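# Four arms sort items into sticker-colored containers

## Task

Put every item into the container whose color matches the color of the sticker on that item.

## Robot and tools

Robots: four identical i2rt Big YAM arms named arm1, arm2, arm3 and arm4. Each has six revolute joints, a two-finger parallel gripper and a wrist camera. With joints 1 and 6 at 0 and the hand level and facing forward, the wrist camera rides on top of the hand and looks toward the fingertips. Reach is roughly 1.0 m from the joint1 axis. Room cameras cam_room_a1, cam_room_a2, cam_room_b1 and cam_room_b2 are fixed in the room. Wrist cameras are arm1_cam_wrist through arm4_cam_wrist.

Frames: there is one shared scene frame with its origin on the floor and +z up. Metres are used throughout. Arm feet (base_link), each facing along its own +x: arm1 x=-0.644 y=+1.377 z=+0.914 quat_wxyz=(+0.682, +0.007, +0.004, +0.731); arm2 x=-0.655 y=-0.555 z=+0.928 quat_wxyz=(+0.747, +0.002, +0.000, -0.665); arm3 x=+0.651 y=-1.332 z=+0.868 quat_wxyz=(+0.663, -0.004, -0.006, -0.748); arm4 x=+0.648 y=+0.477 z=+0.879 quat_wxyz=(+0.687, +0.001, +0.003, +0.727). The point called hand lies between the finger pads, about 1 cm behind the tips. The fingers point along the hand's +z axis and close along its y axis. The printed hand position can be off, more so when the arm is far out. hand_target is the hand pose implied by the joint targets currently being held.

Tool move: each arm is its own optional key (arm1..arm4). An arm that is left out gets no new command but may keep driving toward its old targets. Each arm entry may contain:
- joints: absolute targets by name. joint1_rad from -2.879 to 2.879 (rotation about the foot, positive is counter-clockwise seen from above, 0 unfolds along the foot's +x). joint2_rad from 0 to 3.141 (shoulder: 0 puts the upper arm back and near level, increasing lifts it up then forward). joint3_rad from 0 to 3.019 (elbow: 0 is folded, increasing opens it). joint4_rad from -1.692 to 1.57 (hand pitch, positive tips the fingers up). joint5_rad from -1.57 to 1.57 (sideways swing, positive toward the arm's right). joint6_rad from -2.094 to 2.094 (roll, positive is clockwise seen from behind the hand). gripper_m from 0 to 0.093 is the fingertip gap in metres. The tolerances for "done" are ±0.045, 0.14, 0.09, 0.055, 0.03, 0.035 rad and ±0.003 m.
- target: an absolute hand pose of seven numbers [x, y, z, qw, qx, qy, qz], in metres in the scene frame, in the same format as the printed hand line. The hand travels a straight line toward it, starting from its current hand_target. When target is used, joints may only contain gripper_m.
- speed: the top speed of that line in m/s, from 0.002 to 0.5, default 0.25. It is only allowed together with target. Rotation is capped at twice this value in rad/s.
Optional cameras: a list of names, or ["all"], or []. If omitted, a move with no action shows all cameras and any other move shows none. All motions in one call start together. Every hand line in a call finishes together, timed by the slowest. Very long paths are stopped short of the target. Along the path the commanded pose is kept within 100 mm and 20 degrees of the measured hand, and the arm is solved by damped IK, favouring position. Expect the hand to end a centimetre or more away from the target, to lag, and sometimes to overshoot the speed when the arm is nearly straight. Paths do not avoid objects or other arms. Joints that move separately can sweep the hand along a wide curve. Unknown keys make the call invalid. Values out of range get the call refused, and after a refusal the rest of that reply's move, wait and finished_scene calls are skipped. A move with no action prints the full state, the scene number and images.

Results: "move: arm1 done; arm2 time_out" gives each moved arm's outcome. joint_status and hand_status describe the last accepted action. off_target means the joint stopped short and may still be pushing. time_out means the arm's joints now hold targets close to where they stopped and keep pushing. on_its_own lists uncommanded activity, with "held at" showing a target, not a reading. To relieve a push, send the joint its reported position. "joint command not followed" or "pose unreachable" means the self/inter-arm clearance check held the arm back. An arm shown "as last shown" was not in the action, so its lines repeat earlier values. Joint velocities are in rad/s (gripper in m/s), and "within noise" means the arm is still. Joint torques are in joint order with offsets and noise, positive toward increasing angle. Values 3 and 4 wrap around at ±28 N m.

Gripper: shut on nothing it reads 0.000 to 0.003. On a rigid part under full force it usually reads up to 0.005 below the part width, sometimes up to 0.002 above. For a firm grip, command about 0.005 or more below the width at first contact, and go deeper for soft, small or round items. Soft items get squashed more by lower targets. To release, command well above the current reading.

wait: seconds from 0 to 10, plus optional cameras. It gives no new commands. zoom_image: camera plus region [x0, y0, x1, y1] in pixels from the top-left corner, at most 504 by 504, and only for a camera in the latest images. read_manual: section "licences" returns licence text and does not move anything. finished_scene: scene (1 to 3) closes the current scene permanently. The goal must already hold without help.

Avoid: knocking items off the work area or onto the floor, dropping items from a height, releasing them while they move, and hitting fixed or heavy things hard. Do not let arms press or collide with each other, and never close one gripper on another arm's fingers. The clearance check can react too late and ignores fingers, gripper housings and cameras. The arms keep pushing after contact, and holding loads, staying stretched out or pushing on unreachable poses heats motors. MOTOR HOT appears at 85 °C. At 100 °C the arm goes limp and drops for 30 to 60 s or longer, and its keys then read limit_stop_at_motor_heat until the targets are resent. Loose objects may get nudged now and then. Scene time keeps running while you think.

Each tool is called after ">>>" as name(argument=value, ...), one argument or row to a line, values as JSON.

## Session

>>> move(
  cameras=["all"],
)

Scene clock: 0.00 s.
Joint torques (N m): no reading
Motor temperatures (°C): arm1=[20 24 28 23 21 21 21] | arm2=[23 24 27 22 22 20 23] | arm3=[24 23 24 23 24 23 23] | arm4=[21 22 25 22 24 21 24]
Heat: arm1: hottest joint3_rad 28 °C; arm2: hottest joint3_rad 27 °C; arm3: hottest joint1_rad 24 °C; arm4: hottest joint3_rad 25 °C.
Joint velocities: within noise
arm1.joint_positions: joint1_rad=+0.263 joint2_rad=+0.541 joint3_rad=+1.448 joint4_rad=-1.274 joint5_rad=+0.156 joint6_rad=+0.460 gripper_m=+0.09396
arm1.joint_status: not commanded
arm1.hand: x=-0.6726 y=+1.5709 z=+1.5115 quat_wxyz=(-0.269, +0.505, -0.648, -0.503) (m; scene frame)
arm1.hand_target: x=-0.6710 y=+1.5670 z=+1.5236 quat_wxyz=(-0.273, +0.499, -0.642, -0.514) (m; scene frame)
arm1.hand_status: not commanded
arm2.joint_positions: joint1_rad=+0.198 joint2_rad=+0.259 joint3_rad=+1.632 joint4_rad=-1.245 joint5_rad=-0.167 joint6_rad=+0.724 gripper_m=+0.09396
arm2.joint_status: not commanded
arm2.hand: x=-0.6318 y=-0.5412 z=+1.6271 quat_wxyz=(-0.736, -0.518, -0.413, +0.142) (m; scene frame)
arm2.hand_target: x=-0.6338 y=-0.5350 z=+1.6303 quat_wxyz=(-0.741, -0.512, -0.410, +0.144) (m; scene frame)
arm2.hand_status: not commanded
arm3.joint_positions: joint1_rad=-0.202 joint2_rad=+0.522 joint3_rad=+1.369 joint4_rad=-1.376 joint5_rad=-0.141 joint6_rad=+0.009 gripper_m=+0.09396
arm3.joint_status: not commanded
arm3.hand: x=+0.6119 y=-1.5148 z=+1.4102 quat_wxyz=(-0.346, -0.682, -0.528, +0.369) (m; scene frame)
arm3.hand_target: x=+0.6127 y=-1.5121 z=+1.4202 quat_wxyz=(-0.352, -0.676, -0.525, +0.378) (m; scene frame)
arm3.hand_status: not commanded
arm4.joint_positions: joint1_rad=+0.128 joint2_rad=+0.492 joint3_rad=+1.422 joint4_rad=-1.388 joint5_rad=-0.180 joint6_rad=-0.624 gripper_m=+0.09396
arm4.joint_status: not commanded
arm4.hand: x=+0.5895 y=+0.6391 z=+1.4459 quat_wxyz=(-0.401, +0.802, -0.272, -0.348) (m; scene frame)
arm4.hand_target: x=+0.5903 y=+0.6352 z=+1.4556 quat_wxyz=(-0.410, +0.797, -0.269, -0.353) (m; scene frame)
arm4.hand_status: not commanded
pictures: arm1_cam_wrist, arm2_cam_wrist, arm3_cam_wrist, arm4_cam_wrist, cam_room_a1, cam_room_a2, cam_room_b1, cam_room_b2
Images, in order (width x height): arm1_cam_wrist 672x504, arm2_cam_wrist 672x504, arm3_cam_wrist 672x504, arm4_cam_wrist 672x504, cam_room_a1 672x504, cam_room_a2 672x504, cam_room_b1 672x504, cam_room_b2 672x504.

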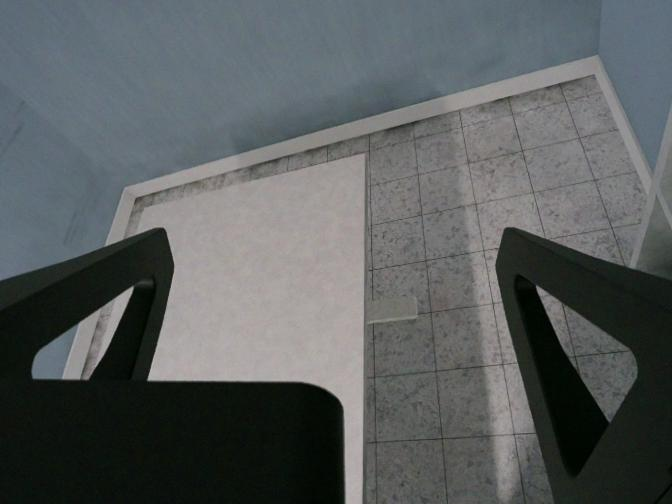

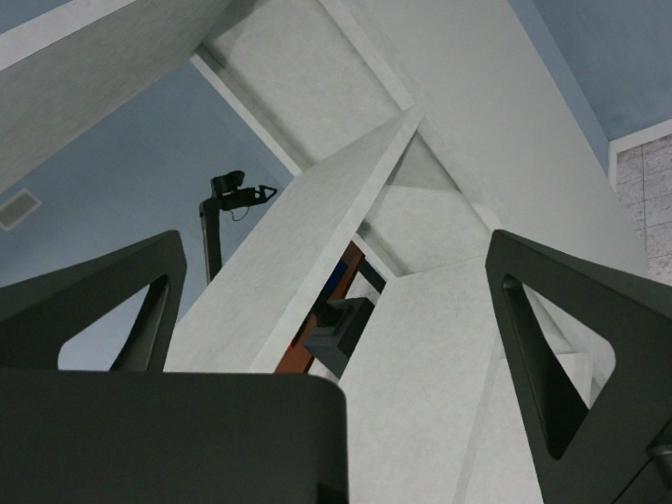

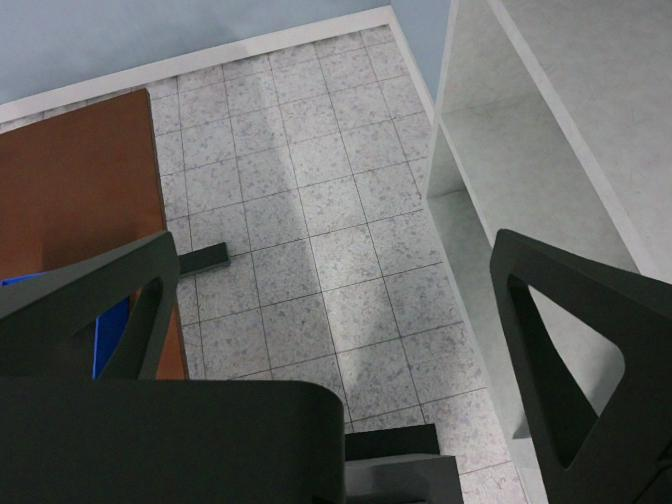

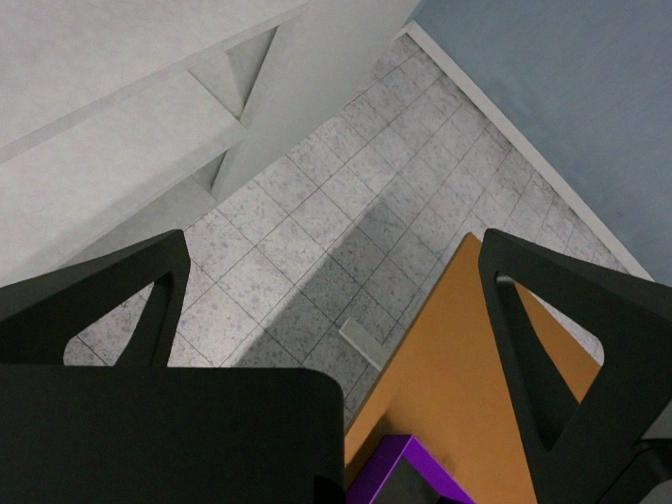

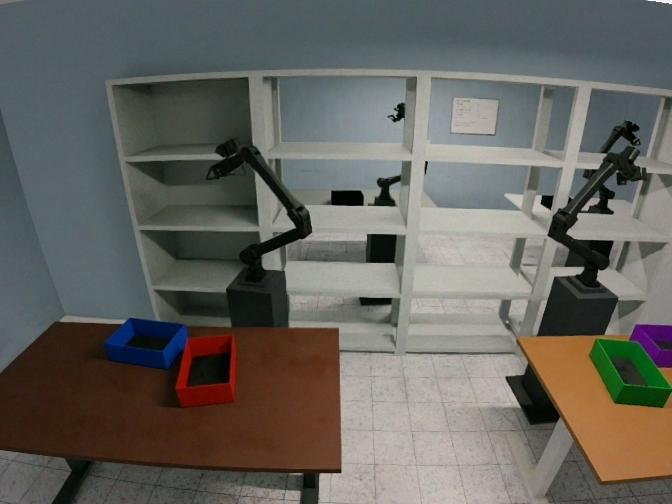

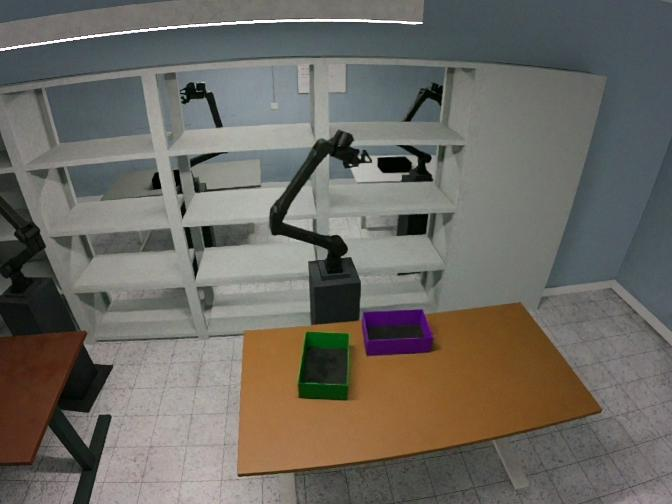

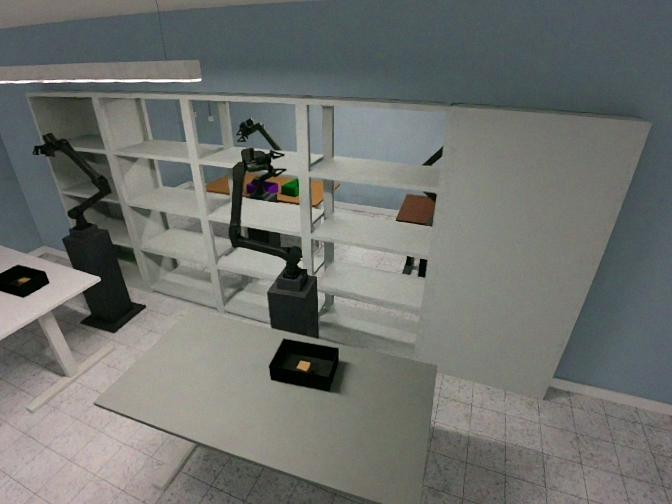

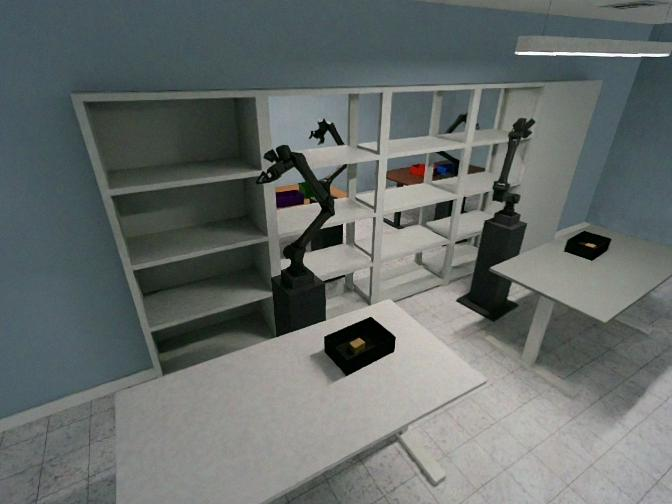

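>>> zoom_image(
  camera="cam_room_b1",
  region=[260, 330, 350, 400],
)

>>> zoom_image(
  camera="cam_room_b2",
  region=[315, 310, 405, 380],
)

>>> zoom_image(
  camera="cam_room_b1",
  region=[0, 250, 60, 310],
)

>>> zoom_image(
  camera="cam_room_b2",
  region=[555, 225, 625, 270],
)

Scaled by 5.600.

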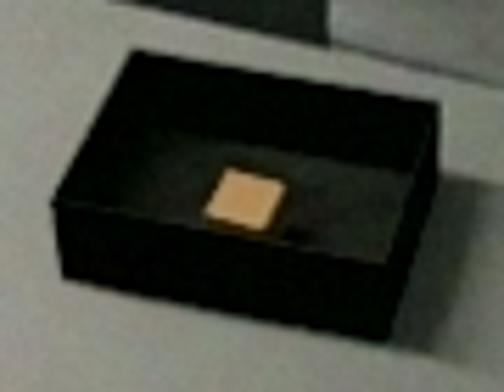

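Scaled by 5.600.

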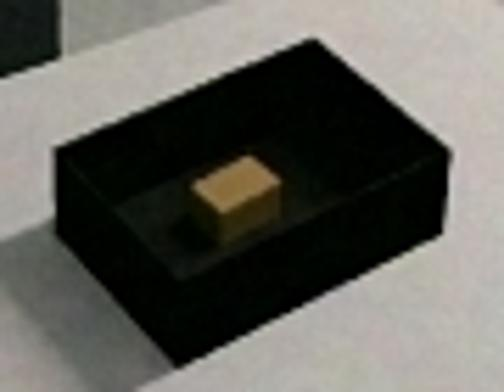

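Scaled by 8.400.

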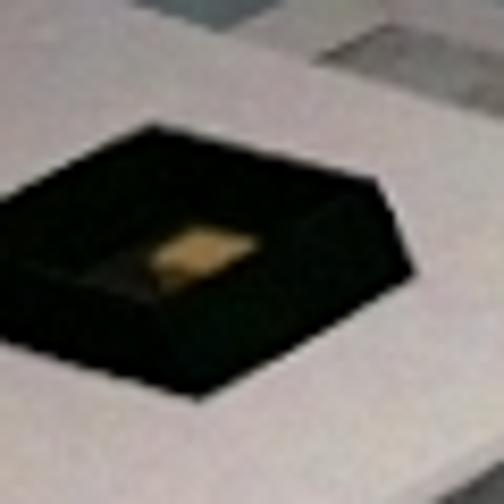

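Scaled by 7.200.

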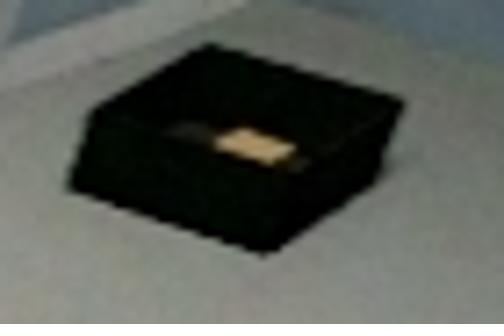

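>>> move(
  arm1={"joints": {"joint1_rad": 1.569, "joint2_rad": 2.175, "joint3_rad": 2.236, "joint4_rad": -1.3, "joint5_rad": 0, "joint6_rad": 0}},
  arm2={"joints": {"joint1_rad": -1.082, "joint2_rad": 2.175, "joint3_rad": 2.236, "joint4_rad": -1.3, "joint5_rad": 0, "joint6_rad": 0}},
  arm3={"joints": {"joint1_rad": 1.3, "joint2_rad": 2.079, "joint3_rad": 2.16, "joint4_rad": -1.5, "joint5_rad": 0, "joint6_rad": 0}},
  arm4={"joints": {"joint1_rad": -1.5, "joint2_rad": 2.079, "joint3_rad": 2.16, "joint4_rad": -1.5, "joint5_rad": 0, "joint6_rad": 0}},
  cameras=["arm1_cam_wrist", "arm2_cam_wrist", "arm3_cam_wrist", "arm4_cam_wrist"],
)

Scene clock: 40.43 s.
Joint torques (N m): arm1=[-0.91 -22.24 14.84 0.77 0.1 0.01] | arm2=[0.5 -24.64 13.87 0.99 0 -0.07] | arm3=[0.85 -25.35 11.77 -0.16 0.11 -0.09] | arm4=[0.38 -26.7 11.15 -0.08 0.08 0.15]
Motor temperatures (°C): arm1=[20 24 30 23 21 21 21] | arm2=[23 25 27 22 22 20 23] | arm3=[24 23 27 23 24 23 23] | arm4=[21 22 28 22 24 21 24]
Heat: arm1: hottest joint3_rad 30 °C; arm2: hottest joint3_rad 27 °C; arm3: hottest joint3_rad 27 °C; arm4: hottest joint3_rad 28 °C.
move: arm1 done; arm2 done; arm3 done; arm4 done
Joint velocities: within noise
arm1.joint_positions: joint1_rad=+1.564 joint2_rad=+2.198 joint3_rad=+2.196 joint4_rad=-1.295 joint5_rad=-0.001 joint6_rad=+0.006 gripper_m=+0.09398
arm1.joint_status: all done
arm1.hand: x=-1.3877 y=+1.3309 z=+1.0828 quat_wxyz=(+0.004, +0.989, +0.028, -0.144) (m; scene frame)
arm1.hand_target: x=-1.3939 y=+1.3268 z=+1.1180 quat_wxyz=(+0.004, +0.984, +0.033, -0.173) (m; scene frame)
arm1.hand_status: not commanded
arm2.joint_positions: joint1_rad=-1.079 joint2_rad=+2.167 joint3_rad=+2.204 joint4_rad=-1.291 joint5_rad=+0.000 joint6_rad=+0.014 gripper_m=+0.09398
arm2.joint_status: all done
arm2.hand: x=-1.2706 y=-0.9844 z=+1.1099 quat_wxyz=(-0.047, -0.944, -0.290, +0.149) (m; scene frame)
arm2.hand_target: x=-1.2763 y=-0.9852 z=+1.1180 quat_wxyz=(-0.048, -0.942, -0.294, +0.156) (m; scene frame)
arm2.hand_status: not commanded
arm3.joint_positions: joint1_rad=+1.304 joint2_rad=+2.091 joint3_rad=+2.128 joint4_rad=-1.492 joint5_rad=-0.001 joint6_rad=+0.005 gripper_m=+0.09398
arm3.joint_status: all done
arm3.hand: x=+1.2793 y=-1.5860 z=+1.0649 quat_wxyz=(-0.059, -0.194, -0.979, +0.017) (m; scene frame)
arm3.hand_target: x=+1.2824 y=-1.5900 z=+1.0856 quat_wxyz=(-0.076, -0.193, -0.978, +0.021) (m; scene frame)
arm3.hand_status: not commanded
arm4.joint_positions: joint1_rad=-1.494 joint2_rad=+2.095 joint3_rad=+2.124 joint4_rad=-1.491 joint5_rad=+0.001 joint6_rad=-0.011 gripper_m=+0.09398
arm4.joint_status: all done
arm4.hand: x=+1.3218 y=+0.5673 z=+1.0649 quat_wxyz=(-0.052, +0.072, -0.996, -0.001) (m; scene frame)
arm4.hand_target: x=+1.3272 y=+0.5643 z=+1.0897 quat_wxyz=(-0.073, +0.063, -0.995, -0.003) (m; scene frame)
arm4.hand_status: not commanded
pictures: arm1_cam_wrist, arm2_cam_wrist, arm3_cam_wrist, arm4_cam_wrist
Images, in order (width x height): arm1_cam_wrist 672x504, arm2_cam_wrist 672x504, arm3_cam_wrist 672x504, arm4_cam_wrist 672x504.

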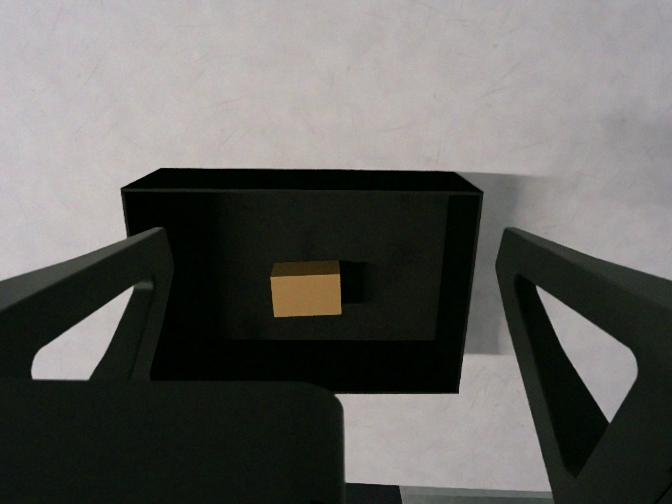

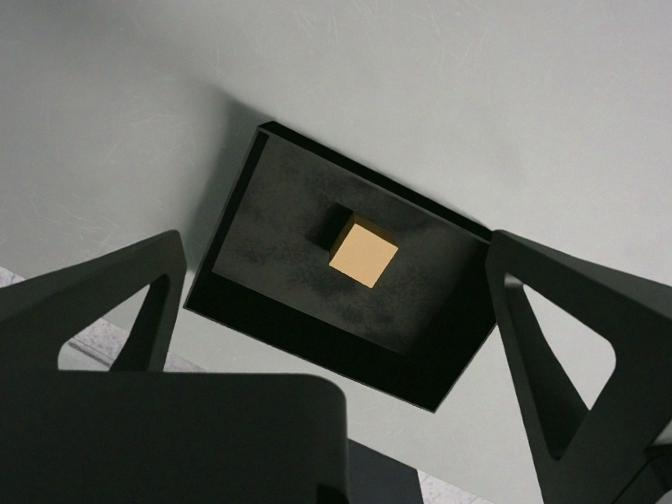

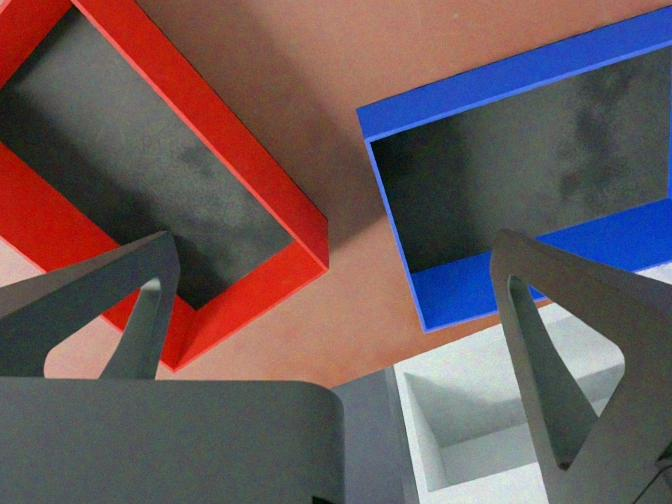

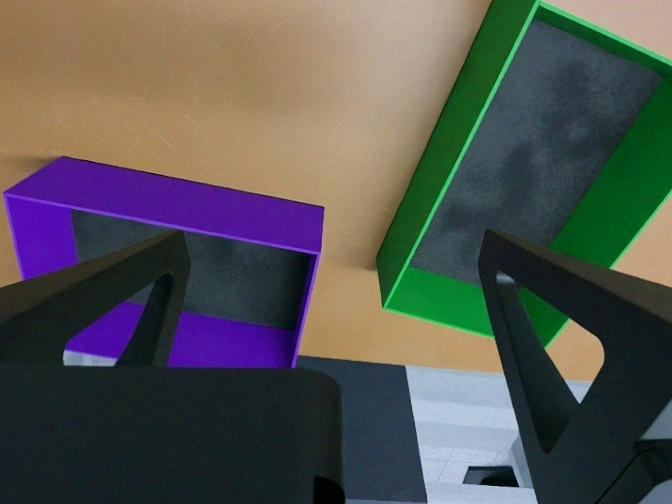

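>>> zoom_image(
  camera="arm1_cam_wrist",
  region=[230, 230, 390, 350],
)

>>> zoom_image(
  camera="arm2_cam_wrist",
  region=[290, 190, 450, 310],
)

Scaled by 3.150.

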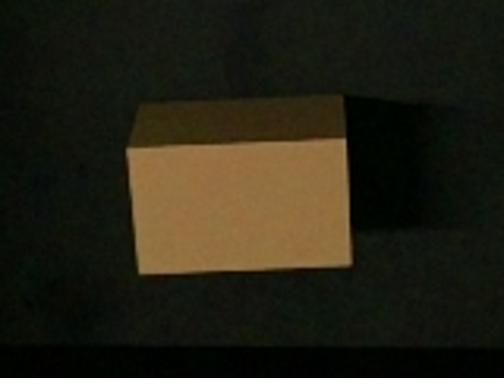

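Scaled by 3.150.

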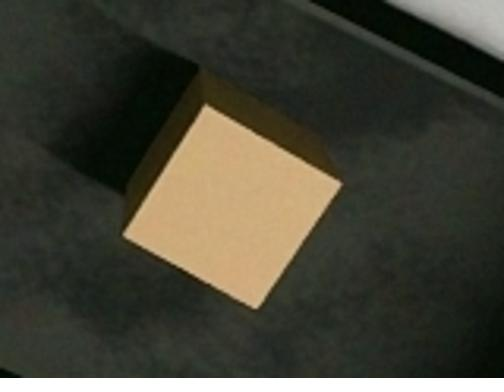

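>>> move(
  arm1={"target": [-1.235, 1.330, 0.845, 0.097, 0.6634, 0.7367, -0.0873], "speed": 0.25},
  arm2={"target": [-1.186, -0.890, 0.825, -0.0211, -0.8737, 0.4843, -0.0381], "speed": 0.25},
  arm3={"joints": {"joint2_rad": 0.72, "joint3_rad": 0.54, "joint4_rad": -0.78}},
  arm4={"joints": {"joint2_rad": 0.72, "joint3_rad": 0.54, "joint4_rad": -0.78}},
  cameras=["arm1_cam_wrist", "arm2_cam_wrist", "arm3_cam_wrist", "arm4_cam_wrist"],
)

Scene clock: 170.50 s.
Joint torques (N m): arm1=[-2.84 -16.26 8.36 0.75 -0.18 -0.04] | arm2=[0.26 -21.01 8.01 1.2 -0.16 0.21] | arm3=[1.03 -2.55 9.44 1.73 0.1 -0.11] | arm4=[0.38 -3.19 9.62 1.46 0.09 0.14]
Motor temperatures (°C): arm1=[20 28 38 23 21 21 21] | arm2=[23 31 35 22 22 20 23] | arm3=[24 27 33 23 24 23 23] | arm4=[21 30 36 22 24 21 24]
Heat: arm1: hottest joint3_rad 38 °C; arm2: hottest joint3_rad 35 °C; arm3: hottest joint3_rad 33 °C; arm4: hottest joint3_rad 36 °C.
move: arm1 done; arm2 off_target; arm3 done; arm4 done
Joint velocities: within noise
arm1.joint_positions: joint1_rad=+1.517 joint2_rad=+2.184 joint3_rad=+1.535 joint4_rad=-0.966 joint5_rad=-0.264 joint6_rad=-1.666 gripper_m=+0.09398
arm1.joint_status: not commanded
arm1.hand: x=-1.2332 y=+1.3239 z=+0.8518 quat_wxyz=(+0.098, +0.663, +0.737, -0.087) (m; scene frame)
arm1.hand_target: x=-1.2349 y=+1.3300 z=+0.8452 quat_wxyz=(+0.097, +0.663, +0.737, -0.087) (m; scene frame)
arm1.hand_status: done (0.009 m and 0.2 deg from the pose sent, 0.283 m and 92.8 deg at the start)
arm2.joint_positions: joint1_rad=-1.141 joint2_rad=+2.246 joint3_rad=+1.651 joint4_rad=-0.946 joint5_rad=-0.085 joint6_rad=+1.536 gripper_m=+0.09398
arm2.joint_status: not commanded
arm2.hand: x=-1.1903 y=-0.8974 z=+0.8483 quat_wxyz=(-0.033, -0.879, +0.474, -0.029) (m; scene frame)
arm2.hand_target: x=-1.1854 y=-0.8897 z=+0.8257 quat_wxyz=(-0.021, -0.874, +0.484, -0.038) (m; scene frame)
arm2.hand_status: off_target (0.025 m and 2.2 deg from the pose sent, 0.312 m and 94.3 deg at the start)
arm3.joint_positions: joint1_rad=+1.304 joint2_rad=+0.725 joint3_rad=+0.542 joint4_rad=-0.793 joint5_rad=-0.001 joint6_rad=+0.005 gripper_m=+0.09398
arm3.joint_status: all done
arm3.hand: x=+0.9266 y=-1.4424 z=+1.0271 quat_wxyz=(-0.290, -0.184, -0.937, +0.061) (m; scene frame)
arm3.hand_target: x=+0.9277 y=-1.4443 z=+1.0292 quat_wxyz=(-0.297, -0.184, -0.935, +0.065) (m; scene frame)
arm3.hand_status: not commanded
arm4.joint_positions: joint1_rad=-1.494 joint2_rad=+0.729 joint3_rad=+0.534 joint4_rad=-0.795 joint5_rad=+0.001 joint6_rad=-0.011 gripper_m=+0.09398
arm4.joint_status: all done
arm4.hand: x=+0.9414 y=+0.5164 z=+1.0294 quat_wxyz=(-0.283, +0.069, -0.956, -0.016) (m; scene frame)
arm4.hand_target: x=+0.9462 y=+0.5154 z=+1.0373 quat_wxyz=(-0.298, +0.061, -0.953, -0.018) (m; scene frame)
arm4.hand_status: not commanded
pictures: arm1_cam_wrist, arm2_cam_wrist, arm3_cam_wrist, arm4_cam_wrist
Images, in order (width x height): arm1_cam_wrist 672x504, arm2_cam_wrist 672x504, arm3_cam_wrist 672x504, arm4_cam_wrist 672x504.

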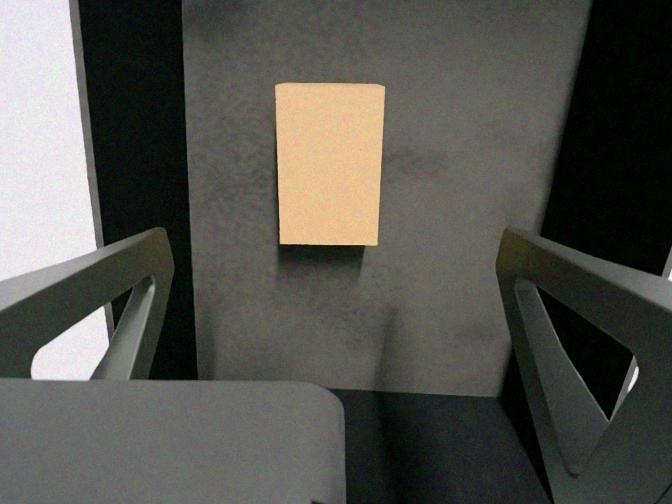

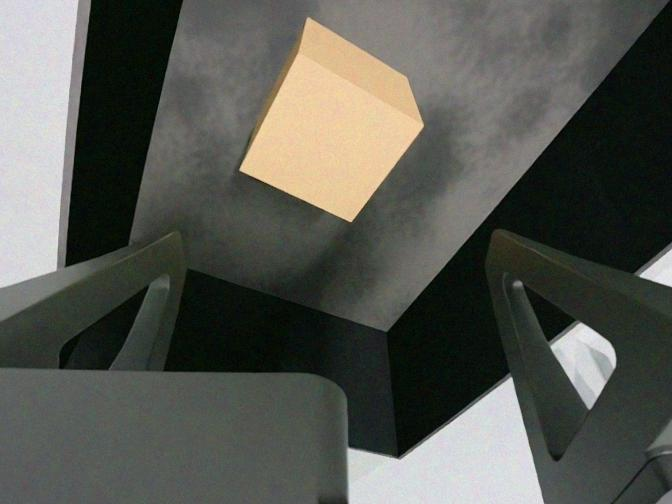

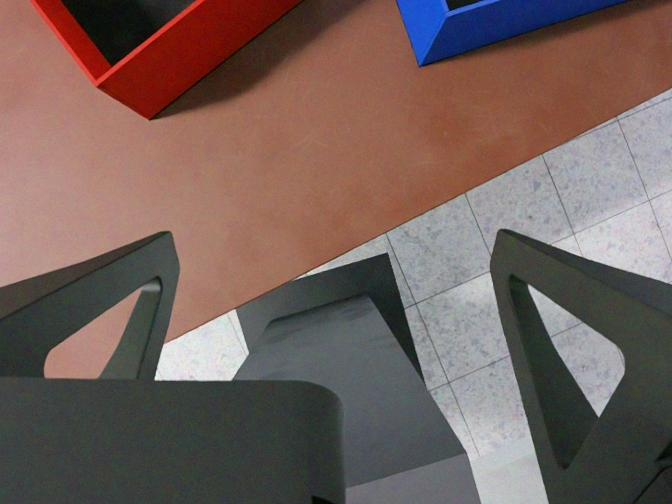

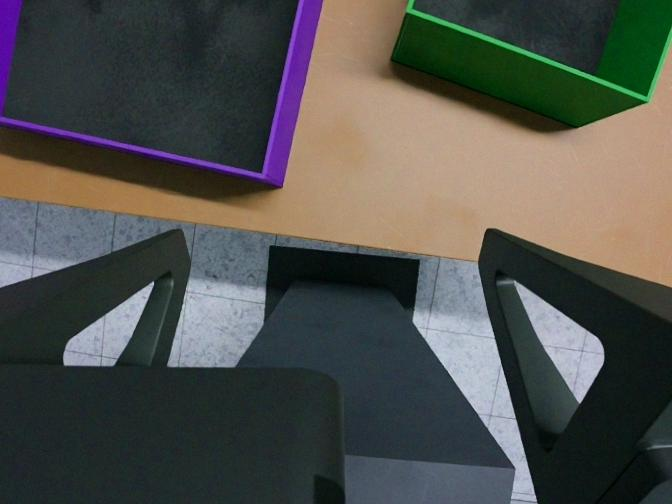

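>>> move(
  arm1={"target": [-1.232, 1.332, 0.795, 0.097, 0.6634, 0.7367, -0.0873], "joints": {"gripper_m": 0.075}, "speed": 0.12},
  arm2={"target": [-1.173, -0.907, 0.81, 0.0061, 0.9842, 0.0344, -0.1735], "joints": {"gripper_m": 0.085}, "speed": 0.2},
  arm3={"joints": {"joint1_rad": -1.98}},
  arm4={"joints": {"joint1_rad": 0.92}},
  cameras=["arm1_cam_wrist", "arm2_cam_wrist"],
)

Scene clock: 247.80 s.
Joint torques (N m): arm1=[-2.67 -16.21 7.51 0.92 -0.17 -0.06] | arm2=[1.44 -23.82 6.67 1.92 0.32 -0.08] | arm3=[0.5 -2.84 9.43 1.42 -0.05 -0.1] | arm4=[1.08 -2.96 9.48 1.4 0.16 0.12]
Motor temperatures (°C): arm1=[20 27 35 23 21 21 21] | arm2=[23 30 32 22 22 20 23] | arm3=[24 25 30 23 24 23 23] | arm4=[21 25 39 22 24 21 24]
Heat: arm1: hottest joint3_rad 35 °C; arm2: hottest joint3_rad 32 °C; arm3: hottest joint3_rad 30 °C; arm4: hottest joint3_rad 39 °C.
move: arm1 off_target; arm2 done; arm3 done; arm4 done
Joint velocities: within noise
arm1.joint_positions: joint1_rad=+1.516 joint2_rad=+2.256 joint3_rad=+1.520 joint4_rad=-0.871 joint5_rad=-0.264 joint6_rad=-1.670 gripper_m=+0.07506
arm1.joint_status: all done
arm1.hand: x=-1.2334 y=+1.3247 z=+0.8055 quat_wxyz=(+0.096, +0.662, +0.738, -0.089) (m; scene frame)
arm1.hand_target: x=-1.2317 y=+1.3319 z=+0.7951 quat_wxyz=(+0.097, +0.664, +0.737, -0.087) (m; scene frame)
arm1.hand_status: off_target (0.013 m and 0.4 deg from the pose sent, 0.057 m and 0.2 deg at the start)
arm2.joint_positions: joint1_rad=-1.047 joint2_rad=+2.205 joint3_rad=+1.368 joint4_rad=-0.457 joint5_rad=+0.185 joint6_rad=+0.567 gripper_m=+0.08510
arm2.joint_status: all done
arm2.hand: x=-1.1744 y=-0.9018 z=+0.8020 quat_wxyz=(-0.001, -0.986, -0.024, +0.164) (m; scene frame)
arm2.hand_target: x=-1.1731 y=-0.9070 z=+0.8100 quat_wxyz=(-0.006, -0.984, -0.034, +0.173) (m; scene frame)
arm2.hand_status: done (0.010 m and 1.7 deg from the pose sent, 0.043 m and 64.8 deg at the start)
arm3.joint_positions: joint1_rad=-1.970 joint2_rad=+0.725 joint3_rad=+0.542 joint4_rad=-0.787 joint5_rad=+0.002 joint6_rad=+0.005 gripper_m=+0.09402
arm3.joint_status: all done
arm3.hand: x=+0.3915 y=-1.1800 z=+1.0236 quat_wxyz=(+0.070, -0.923, +0.250, +0.284) (m; scene frame)
arm3.hand_target: x=+0.3923 y=-1.1774 z=+1.0249 quat_wxyz=(+0.073, -0.921, +0.252, +0.288) (m; scene frame)
arm3.hand_status: not commanded
arm4.joint_positions: joint1_rad=+0.918 joint2_rad=+0.729 joint3_rad=+0.534 joint4_rad=-0.792 joint5_rad=-0.002 joint6_rad=-0.011 gripper_m=+0.09401
arm4.joint_status: all done
arm4.hand: x=+0.4038 y=+0.6441 z=+1.0319 quat_wxyz=(-0.083, +0.917, -0.277, -0.276) (m; scene frame)
arm4.hand_target: x=+0.4005 y=+0.6462 z=+1.0394 quat_wxyz=(-0.086, +0.911, -0.280, -0.289) (m; scene frame)
arm4.hand_status: not commanded
pictures: arm1_cam_wrist, arm2_cam_wrist
Images, in order (width x height): arm1_cam_wrist 672x504, arm2_cam_wrist 672x504.

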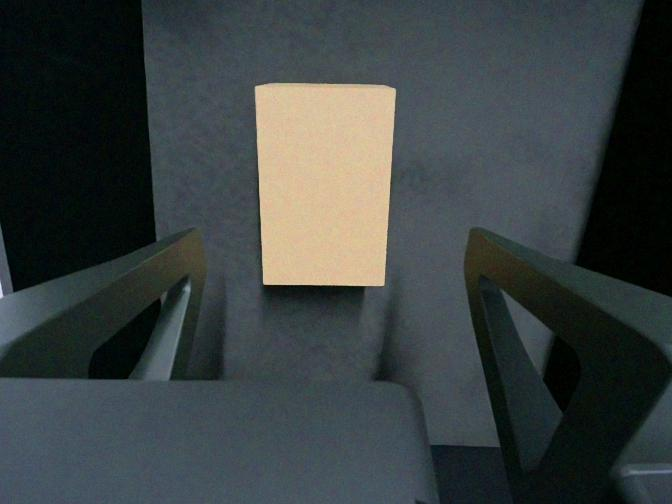

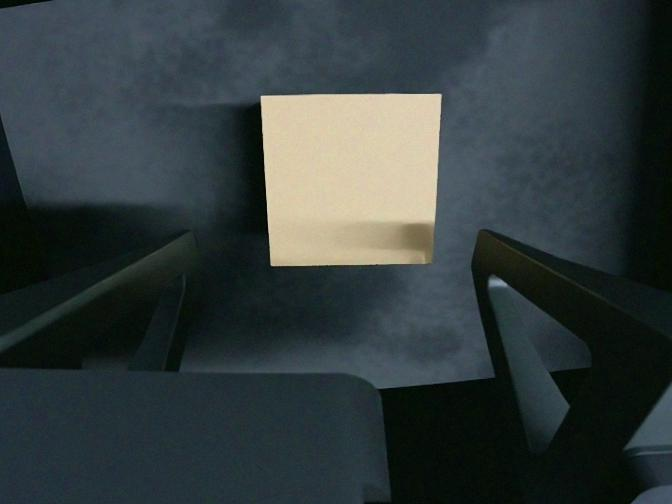

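>>> move(
  arm1={"target": [-1.228, 1.327, 0.747, 0.097, 0.6634, 0.7367, -0.0873], "speed": 0.08},
  arm2={"target": [-1.187, -0.903, 0.764, 0.0061, 0.9842, 0.0344, -0.1735], "speed": 0.08},
  cameras=["arm1_cam_wrist", "arm2_cam_wrist"],
)

Scene clock: 273.43 s.
Joint torques (N m): arm1=[-1.73 -16.62 6.91 0.76 -0.21 0.04] | arm2=[-0.03 -19.9 9.68 1.89 0.06 -0.07] | arm3=[0.62 -2.78 9.36 1.44 -0.04 -0.11] | arm4=[1.14 -2.84 9.57 1.35 0.17 0.13]
Motor temperatures (°C): arm1=[20 28 33 23 21 21 21] | arm2=[23 31 30 22 22 20 23] | arm3=[24 25 30 23 24 23 23] | arm4=[21 24 39 22 24 21 24]
Heat: arm1: hottest joint3_rad 33 °C; arm2: hottest joint2_rad 31 °C; arm3: hottest joint3_rad 30 °C; arm4: hottest joint3_rad 39 °C.
move: arm1 done; arm2 off_target
Joint velocities: within noise
arm1.joint_positions: joint1_rad=+1.516 joint2_rad=+2.344 joint3_rad=+1.512 joint4_rad=-0.781 joint5_rad=-0.264 joint6_rad=-1.670 gripper_m=+0.07506
arm1.joint_status: not commanded
arm1.hand: x=-1.2277 y=+1.3249 z=+0.7528 quat_wxyz=(+0.098, +0.662, +0.738, -0.087) (m; scene frame)
arm1.hand_target: x=-1.2279 y=+1.3270 z=+0.7470 quat_wxyz=(+0.097, +0.663, +0.737, -0.087) (m; scene frame)
arm1.hand_status: done (0.006 m and 0.2 deg from the pose sent, 0.059 m and 0.4 deg at the start)
arm2.joint_positions: joint1_rad=-1.049 joint2_rad=+2.265 joint3_rad=+1.368 joint4_rad=-0.389 joint5_rad=+0.185 joint6_rad=+0.547 gripper_m=+0.08510
arm2.joint_status: not commanded
arm2.hand: x=-1.1747 y=-0.9008 z=+0.7706 quat_wxyz=(-0.002, -0.985, -0.033, +0.167) (m; scene frame)
arm2.hand_target: x=-1.1866 y=-0.9027 z=+0.7643 quat_wxyz=(-0.006, -0.984, -0.034, +0.174) (m; scene frame)
arm2.hand_status: off_target (0.014 m and 0.9 deg from the pose sent, 0.040 m and 1.7 deg at the start)
arm3, arm4: as last shown
pictures: arm1_cam_wrist, arm2_cam_wrist
Images, in order (width x height): arm1_cam_wrist 672x504, arm2_cam_wrist 672x504.

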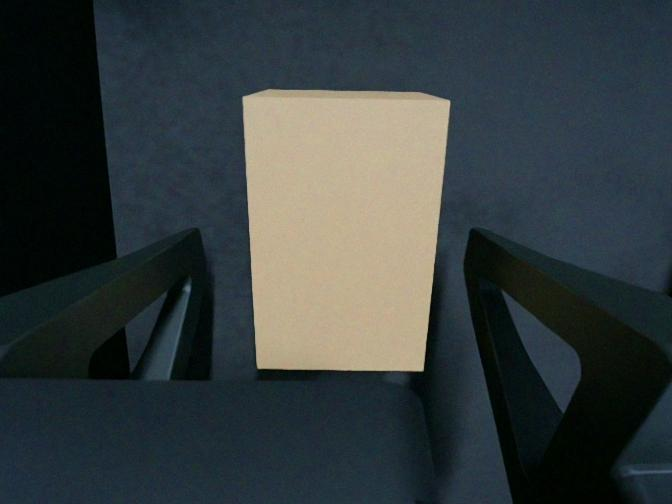

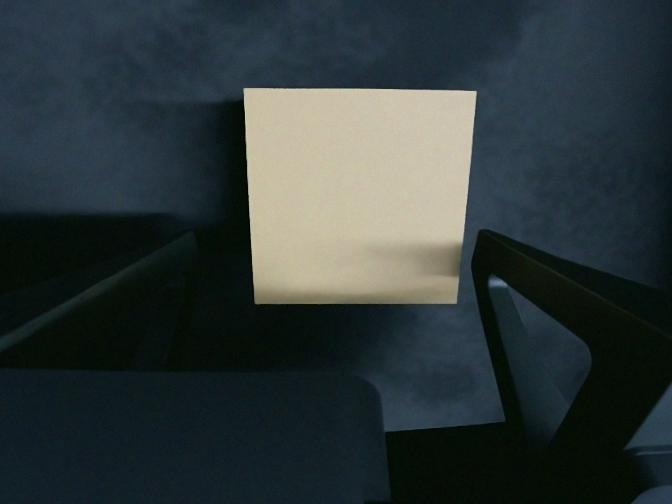

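>>> move(
  arm1={"joints": {"gripper_m": 0.036}},
  arm2={"target": [-1.205, -0.896, 0.752, 0.0061, 0.9842, 0.0344, -0.1735], "speed": 0.06},
  cameras=["arm2_cam_wrist"],
)

>>> move(
  arm2={"joints": {"gripper_m": 0.045}},
  cameras=["arm1_cam_wrist", "arm2_cam_wrist"],
)

Scene clock: 283.53 s.
Joint torques (N m): arm1=[-1.67 -17.44 7.12 0.66 -0.14 0.02] | arm2=[0.5 -19.49 10.84 1.96 0.02 -0.09] | arm3=[0.73 -2.84 9.37 1.43 -0.05 -0.1] | arm4=[0.85 -2.96 9.55 1.32 0.15 0.14]
Motor temperatures (°C): arm1=[20 29 33 23 22 21 21] | arm2=[23 30 31 22 22 20 23] | arm3=[24 24 30 23 24 23 23] | arm4=[21 24 39 22 24 21 24]
Heat: arm1: hottest joint3_rad 33 °C; arm2: hottest joint3_rad 31 °C; arm3: hottest joint3_rad 30 °C; arm4: hottest joint3_rad 39 °C.
move: arm1 off_target; arm2 off_target
Joint velocities: within noise
arm1.joint_positions: joint1_rad=+1.516 joint2_rad=+2.344 joint3_rad=+1.512 joint4_rad=-0.781 joint5_rad=-0.264 joint6_rad=-1.670 gripper_m=+0.04390
arm1.joint_status: gripper_m off_target (ended at +0.04392, target +0.03600)
arm1.hand: x=-1.2277 y=+1.3249 z=+0.7528 quat_wxyz=(+0.098, +0.662, +0.738, -0.087) (m; scene frame)
arm1.hand_target: x=-1.2278 y=+1.3270 z=+0.7470 quat_wxyz=(+0.097, +0.663, +0.737, -0.087) (m; scene frame)
arm1.hand_status: not commanded
arm2.joint_positions: joint1_rad=-1.081 joint2_rad=+2.297 joint3_rad=+1.395 joint4_rad=-0.387 joint5_rad=+0.177 joint6_rad=+0.521 gripper_m=+0.08510
arm2.joint_status: not commanded
arm2.hand: x=-1.1897 y=-0.8879 z=+0.7595 quat_wxyz=(+0.001, -0.986, -0.030, +0.164) (m; scene frame)
arm2.hand_target: x=-1.2042 y=-0.8953 z=+0.7524 quat_wxyz=(-0.006, -0.984, -0.034, +0.174) (m; scene frame)
arm2.hand_status: off_target (0.019 m and 1.4 deg from the pose sent, 0.036 m and 0.9 deg at the start)
arm3, arm4: as last shown
pictures: arm2_cam_wrist
Images, in order (width x height): arm2_cam_wrist 672x504.

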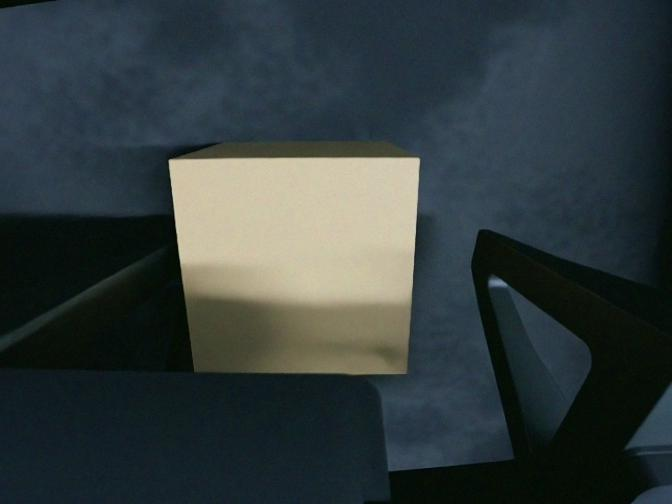

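Scene clock: 284.10 s.
Joint torques (N m): arm1=[-2.14 -16.67 6.97 0.65 -0.2 0.11] | arm2=[0.5 -19.49 10.81 1.91 0.12 -0.08] | arm3=[0.5 -2.78 9.4 1.42 -0.06 -0.11] | arm4=[0.97 -3.02 9.54 1.26 0.14 0.14]
Motor temperatures (°C): arm1=[20 29 33 23 22 21 21] | arm2=[23 30 31 22 22 20 23] | arm3=[24 24 30 23 24 23 23] | arm4=[21 24 39 22 24 21 24]
Heat: arm1: hottest joint3_rad 33 °C; arm2: hottest joint3_rad 31 °C; arm3: hottest joint3_rad 30 °C; arm4: hottest joint3_rad 39 °C.
move: arm2 off_target
Joint velocities: within noise
arm1, arm3, arm4: as last shown
arm2.joint_positions: joint1_rad=-1.081 joint2_rad=+2.297 joint3_rad=+1.396 joint4_rad=-0.386 joint5_rad=+0.175 joint6_rad=+0.520 gripper_m=+0.05308
arm2.joint_status: gripper_m off_target (ended at +0.05311, target +0.04500)
arm2.hand: x=-1.1900 y=-0.8885 z=+0.7597 quat_wxyz=(-0.001, -0.986, -0.031, +0.164) (m; scene frame)
arm2.hand_target: x=-1.2042 y=-0.8954 z=+0.7525 quat_wxyz=(-0.006, -0.984, -0.034, +0.174) (m; scene frame)
arm2.hand_status: not commanded
pictures: arm1_cam_wrist, arm2_cam_wrist
Images, in order (width x height): arm1_cam_wrist 672x504, arm2_cam_wrist 672x504.

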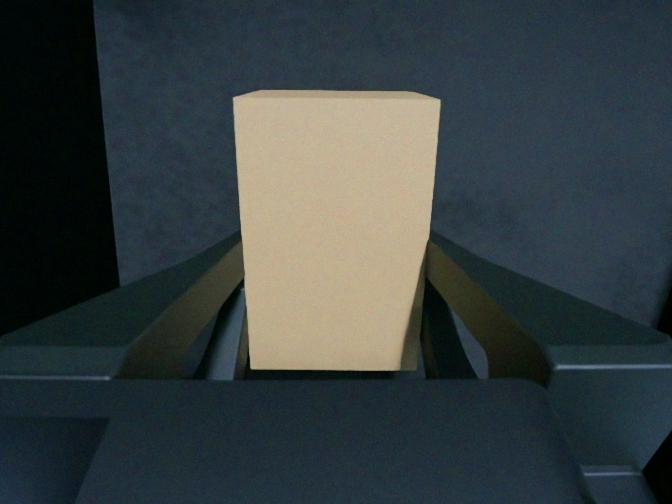

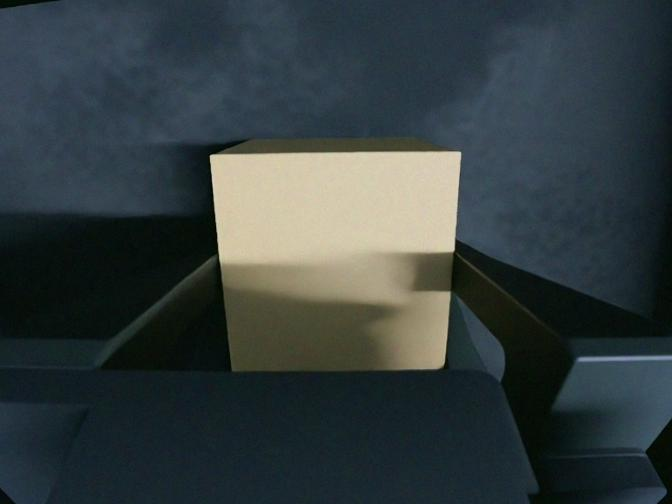

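>>> move(
  arm1={"target": [-1.215, 1.330, 0.955, 0.097, 0.6634, 0.7367, -0.0873], "speed": 0.25},
  arm2={"target": [-1.175, -0.890, 0.955, 0.0061, 0.9842, 0.0344, -0.1735], "speed": 0.25},
)

>>> move(
  arm1={"joints": {"joint1_rad": 1.5, "joint2_rad": 0.9, "joint3_rad": 0.65, "joint4_rad": 0.5, "joint5_rad": 0, "joint6_rad": 0}},
  arm2={"joints": {"joint1_rad": -1.35, "joint2_rad": 0.9, "joint3_rad": 0.65, "joint4_rad": 0.5, "joint5_rad": 0, "joint6_rad": 0}},
  cameras=["cam_room_b1", "cam_room_b2"],
)

Scene clock: 305.97 s.
Joint torques (N m): arm1=[-2.2 -17.67 13.38 -0.23 -0.2 -0.04] | arm2=[1.49 -20.84 9.59 0.85 0.38 0.13] | arm3=[0.67 -2.78 9.37 1.39 -0.05 -0.11] | arm4=[1.26 -2.84 9.47 1.36 0.17 0.14]
Motor temperatures (°C): arm1=[20 29 33 23 22 21 22] | arm2=[23 29 32 22 22 20 24] | arm3=[24 24 30 23 24 23 23] | arm4=[21 23 39 22 24 21 24]
Heat: arm1: hottest joint3_rad 33 °C; arm2: hottest joint3_rad 32 °C; arm3: hottest joint3_rad 30 °C; arm4: hottest joint3_rad 39 °C.
move: arm1 off_target; arm2 done
Joint velocities: within noise
arm1.joint_positions: joint1_rad=+1.516 joint2_rad=+2.012 joint3_rad=+1.480 joint4_rad=-1.134 joint5_rad=-0.264 joint6_rad=-1.670 gripper_m=+0.04390
arm1.joint_status: not commanded
arm1.hand: x=-1.1939 y=+1.3250 z=+0.9318 quat_wxyz=(+0.117, +0.664, +0.735, -0.069) (m; scene frame)
arm1.hand_target: x=-1.2139 y=+1.3301 z=+0.9555 quat_wxyz=(+0.097, +0.664, +0.737, -0.087) (m; scene frame)
arm1.hand_status: off_target (0.032 m and 3.1 deg from the pose sent, 0.203 m and 0.2 deg at the start)
arm2.joint_positions: joint1_rad=-1.074 joint2_rad=+1.930 joint3_rad=+1.382 joint4_rad=-0.709 joint5_rad=+0.175 joint6_rad=+0.520 gripper_m=+0.05308
arm2.joint_status: not commanded
arm2.hand: x=-1.1800 y=-0.8877 z=+0.9553 quat_wxyz=(-0.009, -0.984, -0.033, +0.177) (m; scene frame)
arm2.hand_target: x=-1.1750 y=-0.8900 z=+0.9550 quat_wxyz=(-0.006, -0.984, -0.035, +0.174) (m; scene frame)
arm2.hand_status: done (0.006 m and 0.6 deg from the pose sent, 0.196 m and 1.3 deg at the start)
arm3, arm4: as last shown
pictures: none

Scene clock: 307.73 s.
Joint torques (N m): arm1=[-2.43 -2.37 11.79 2.58 0.13 0.11] | arm2=[0.67 -6.07 11 3.36 -0.07 -0.08] | arm3=[0.67 -3.14 9.37 1.43 -0.06 -0.1] | arm4=[1.03 -3.08 9.54 1.32 0.15 0.12]
Motor temperatures (°C): arm1=[20 29 33 23 22 21 22] | arm2=[23 29 32 22 22 20 24] | arm3=[24 24 30 23 24 23 23] | arm4=[21 23 39 22 24 21 24]
Heat: arm1: hottest joint3_rad 33 °C; arm2: hottest joint3_rad 32 °C; arm3: hottest joint3_rad 30 °C; arm4: hottest joint3_rad 39 °C.
move: arm1 done; arm2 done
Joint velocities: within noise
arm1.joint_positions: joint1_rad=+1.509 joint2_rad=+0.902 joint3_rad=+0.648 joint4_rad=+0.478 joint5_rad=-0.002 joint6_rad=-0.008 gripper_m=+0.04388
arm1.joint_status: all done
arm1.hand: x=-1.0889 y=+1.3730 z=+1.3496 quat_wxyz=(-0.001, +0.618, +0.007, -0.786) (m; scene frame)
arm1.hand_target: x=-1.0872 y=+1.3774 z=+1.3569 quat_wxyz=(-0.001, +0.607, +0.001, -0.794) (m; scene frame)
arm1.hand_status: not commanded
arm2.joint_positions: joint1_rad=-1.349 joint2_rad=+0.899 joint3_rad=+0.660 joint4_rad=+0.478 joint5_rad=+0.001 joint6_rad=+0.015 gripper_m=+0.05307
arm2.joint_status: all done
arm2.hand: x=-1.0821 y=-0.7062 z=+1.3643 quat_wxyz=(-0.137, -0.611, -0.100, +0.773) (m; scene frame)
arm2.hand_target: x=-1.0808 y=-0.7055 z=+1.3630 quat_wxyz=(-0.132, -0.606, -0.104, +0.778) (m; scene frame)
arm2.hand_status: not commanded
arm3, arm4: as last shown
pictures: cam_room_b1, cam_room_b2
Images, in order (width x height): cam_room_b1 672x504, cam_room_b2 672x504.

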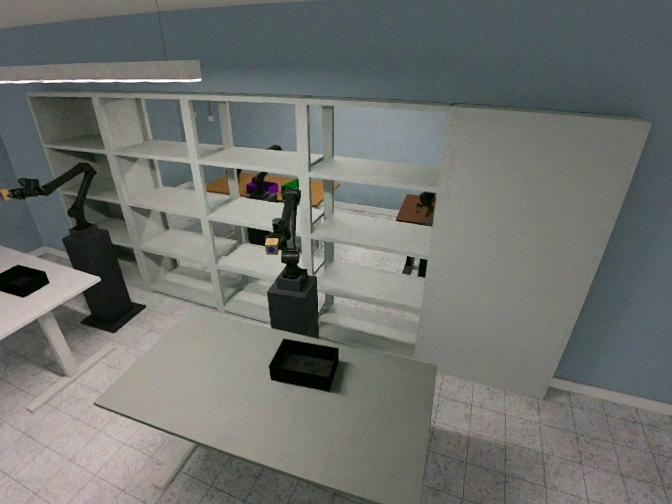

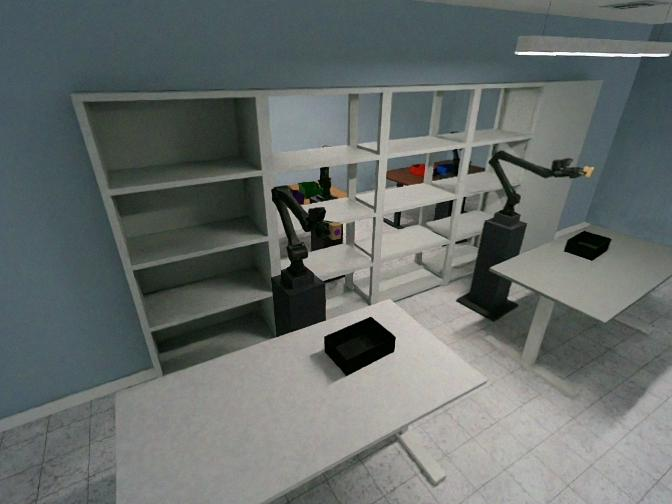

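>>> zoom_image(
  camera="cam_room_b1",
  region=[245, 215, 305, 265],
)

>>> zoom_image(
  camera="cam_room_b2",
  region=[305, 205, 365, 255],
)

>>> zoom_image(
  camera="cam_room_b1",
  region=[0, 170, 60, 220],
)

>>> zoom_image(
  camera="cam_room_b2",
  region=[550, 150, 610, 200],
)

Scaled by 8.400.

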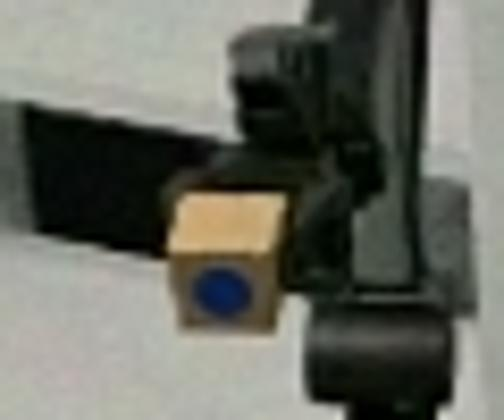

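Scaled by 8.400.

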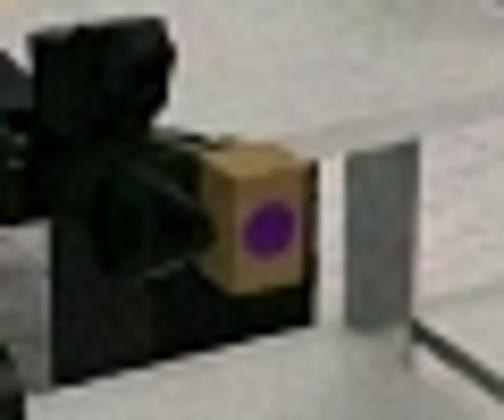

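Scaled by 8.400.

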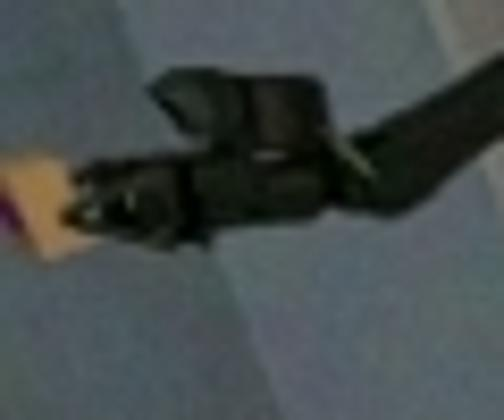

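Scaled by 8.400.

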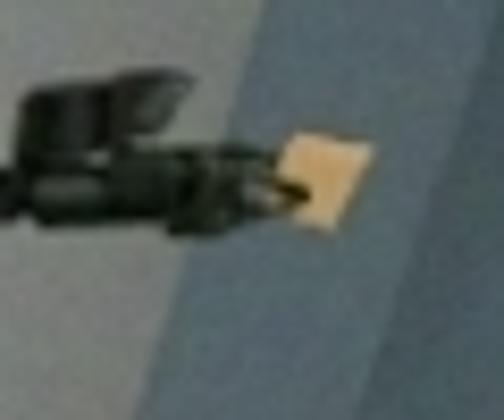

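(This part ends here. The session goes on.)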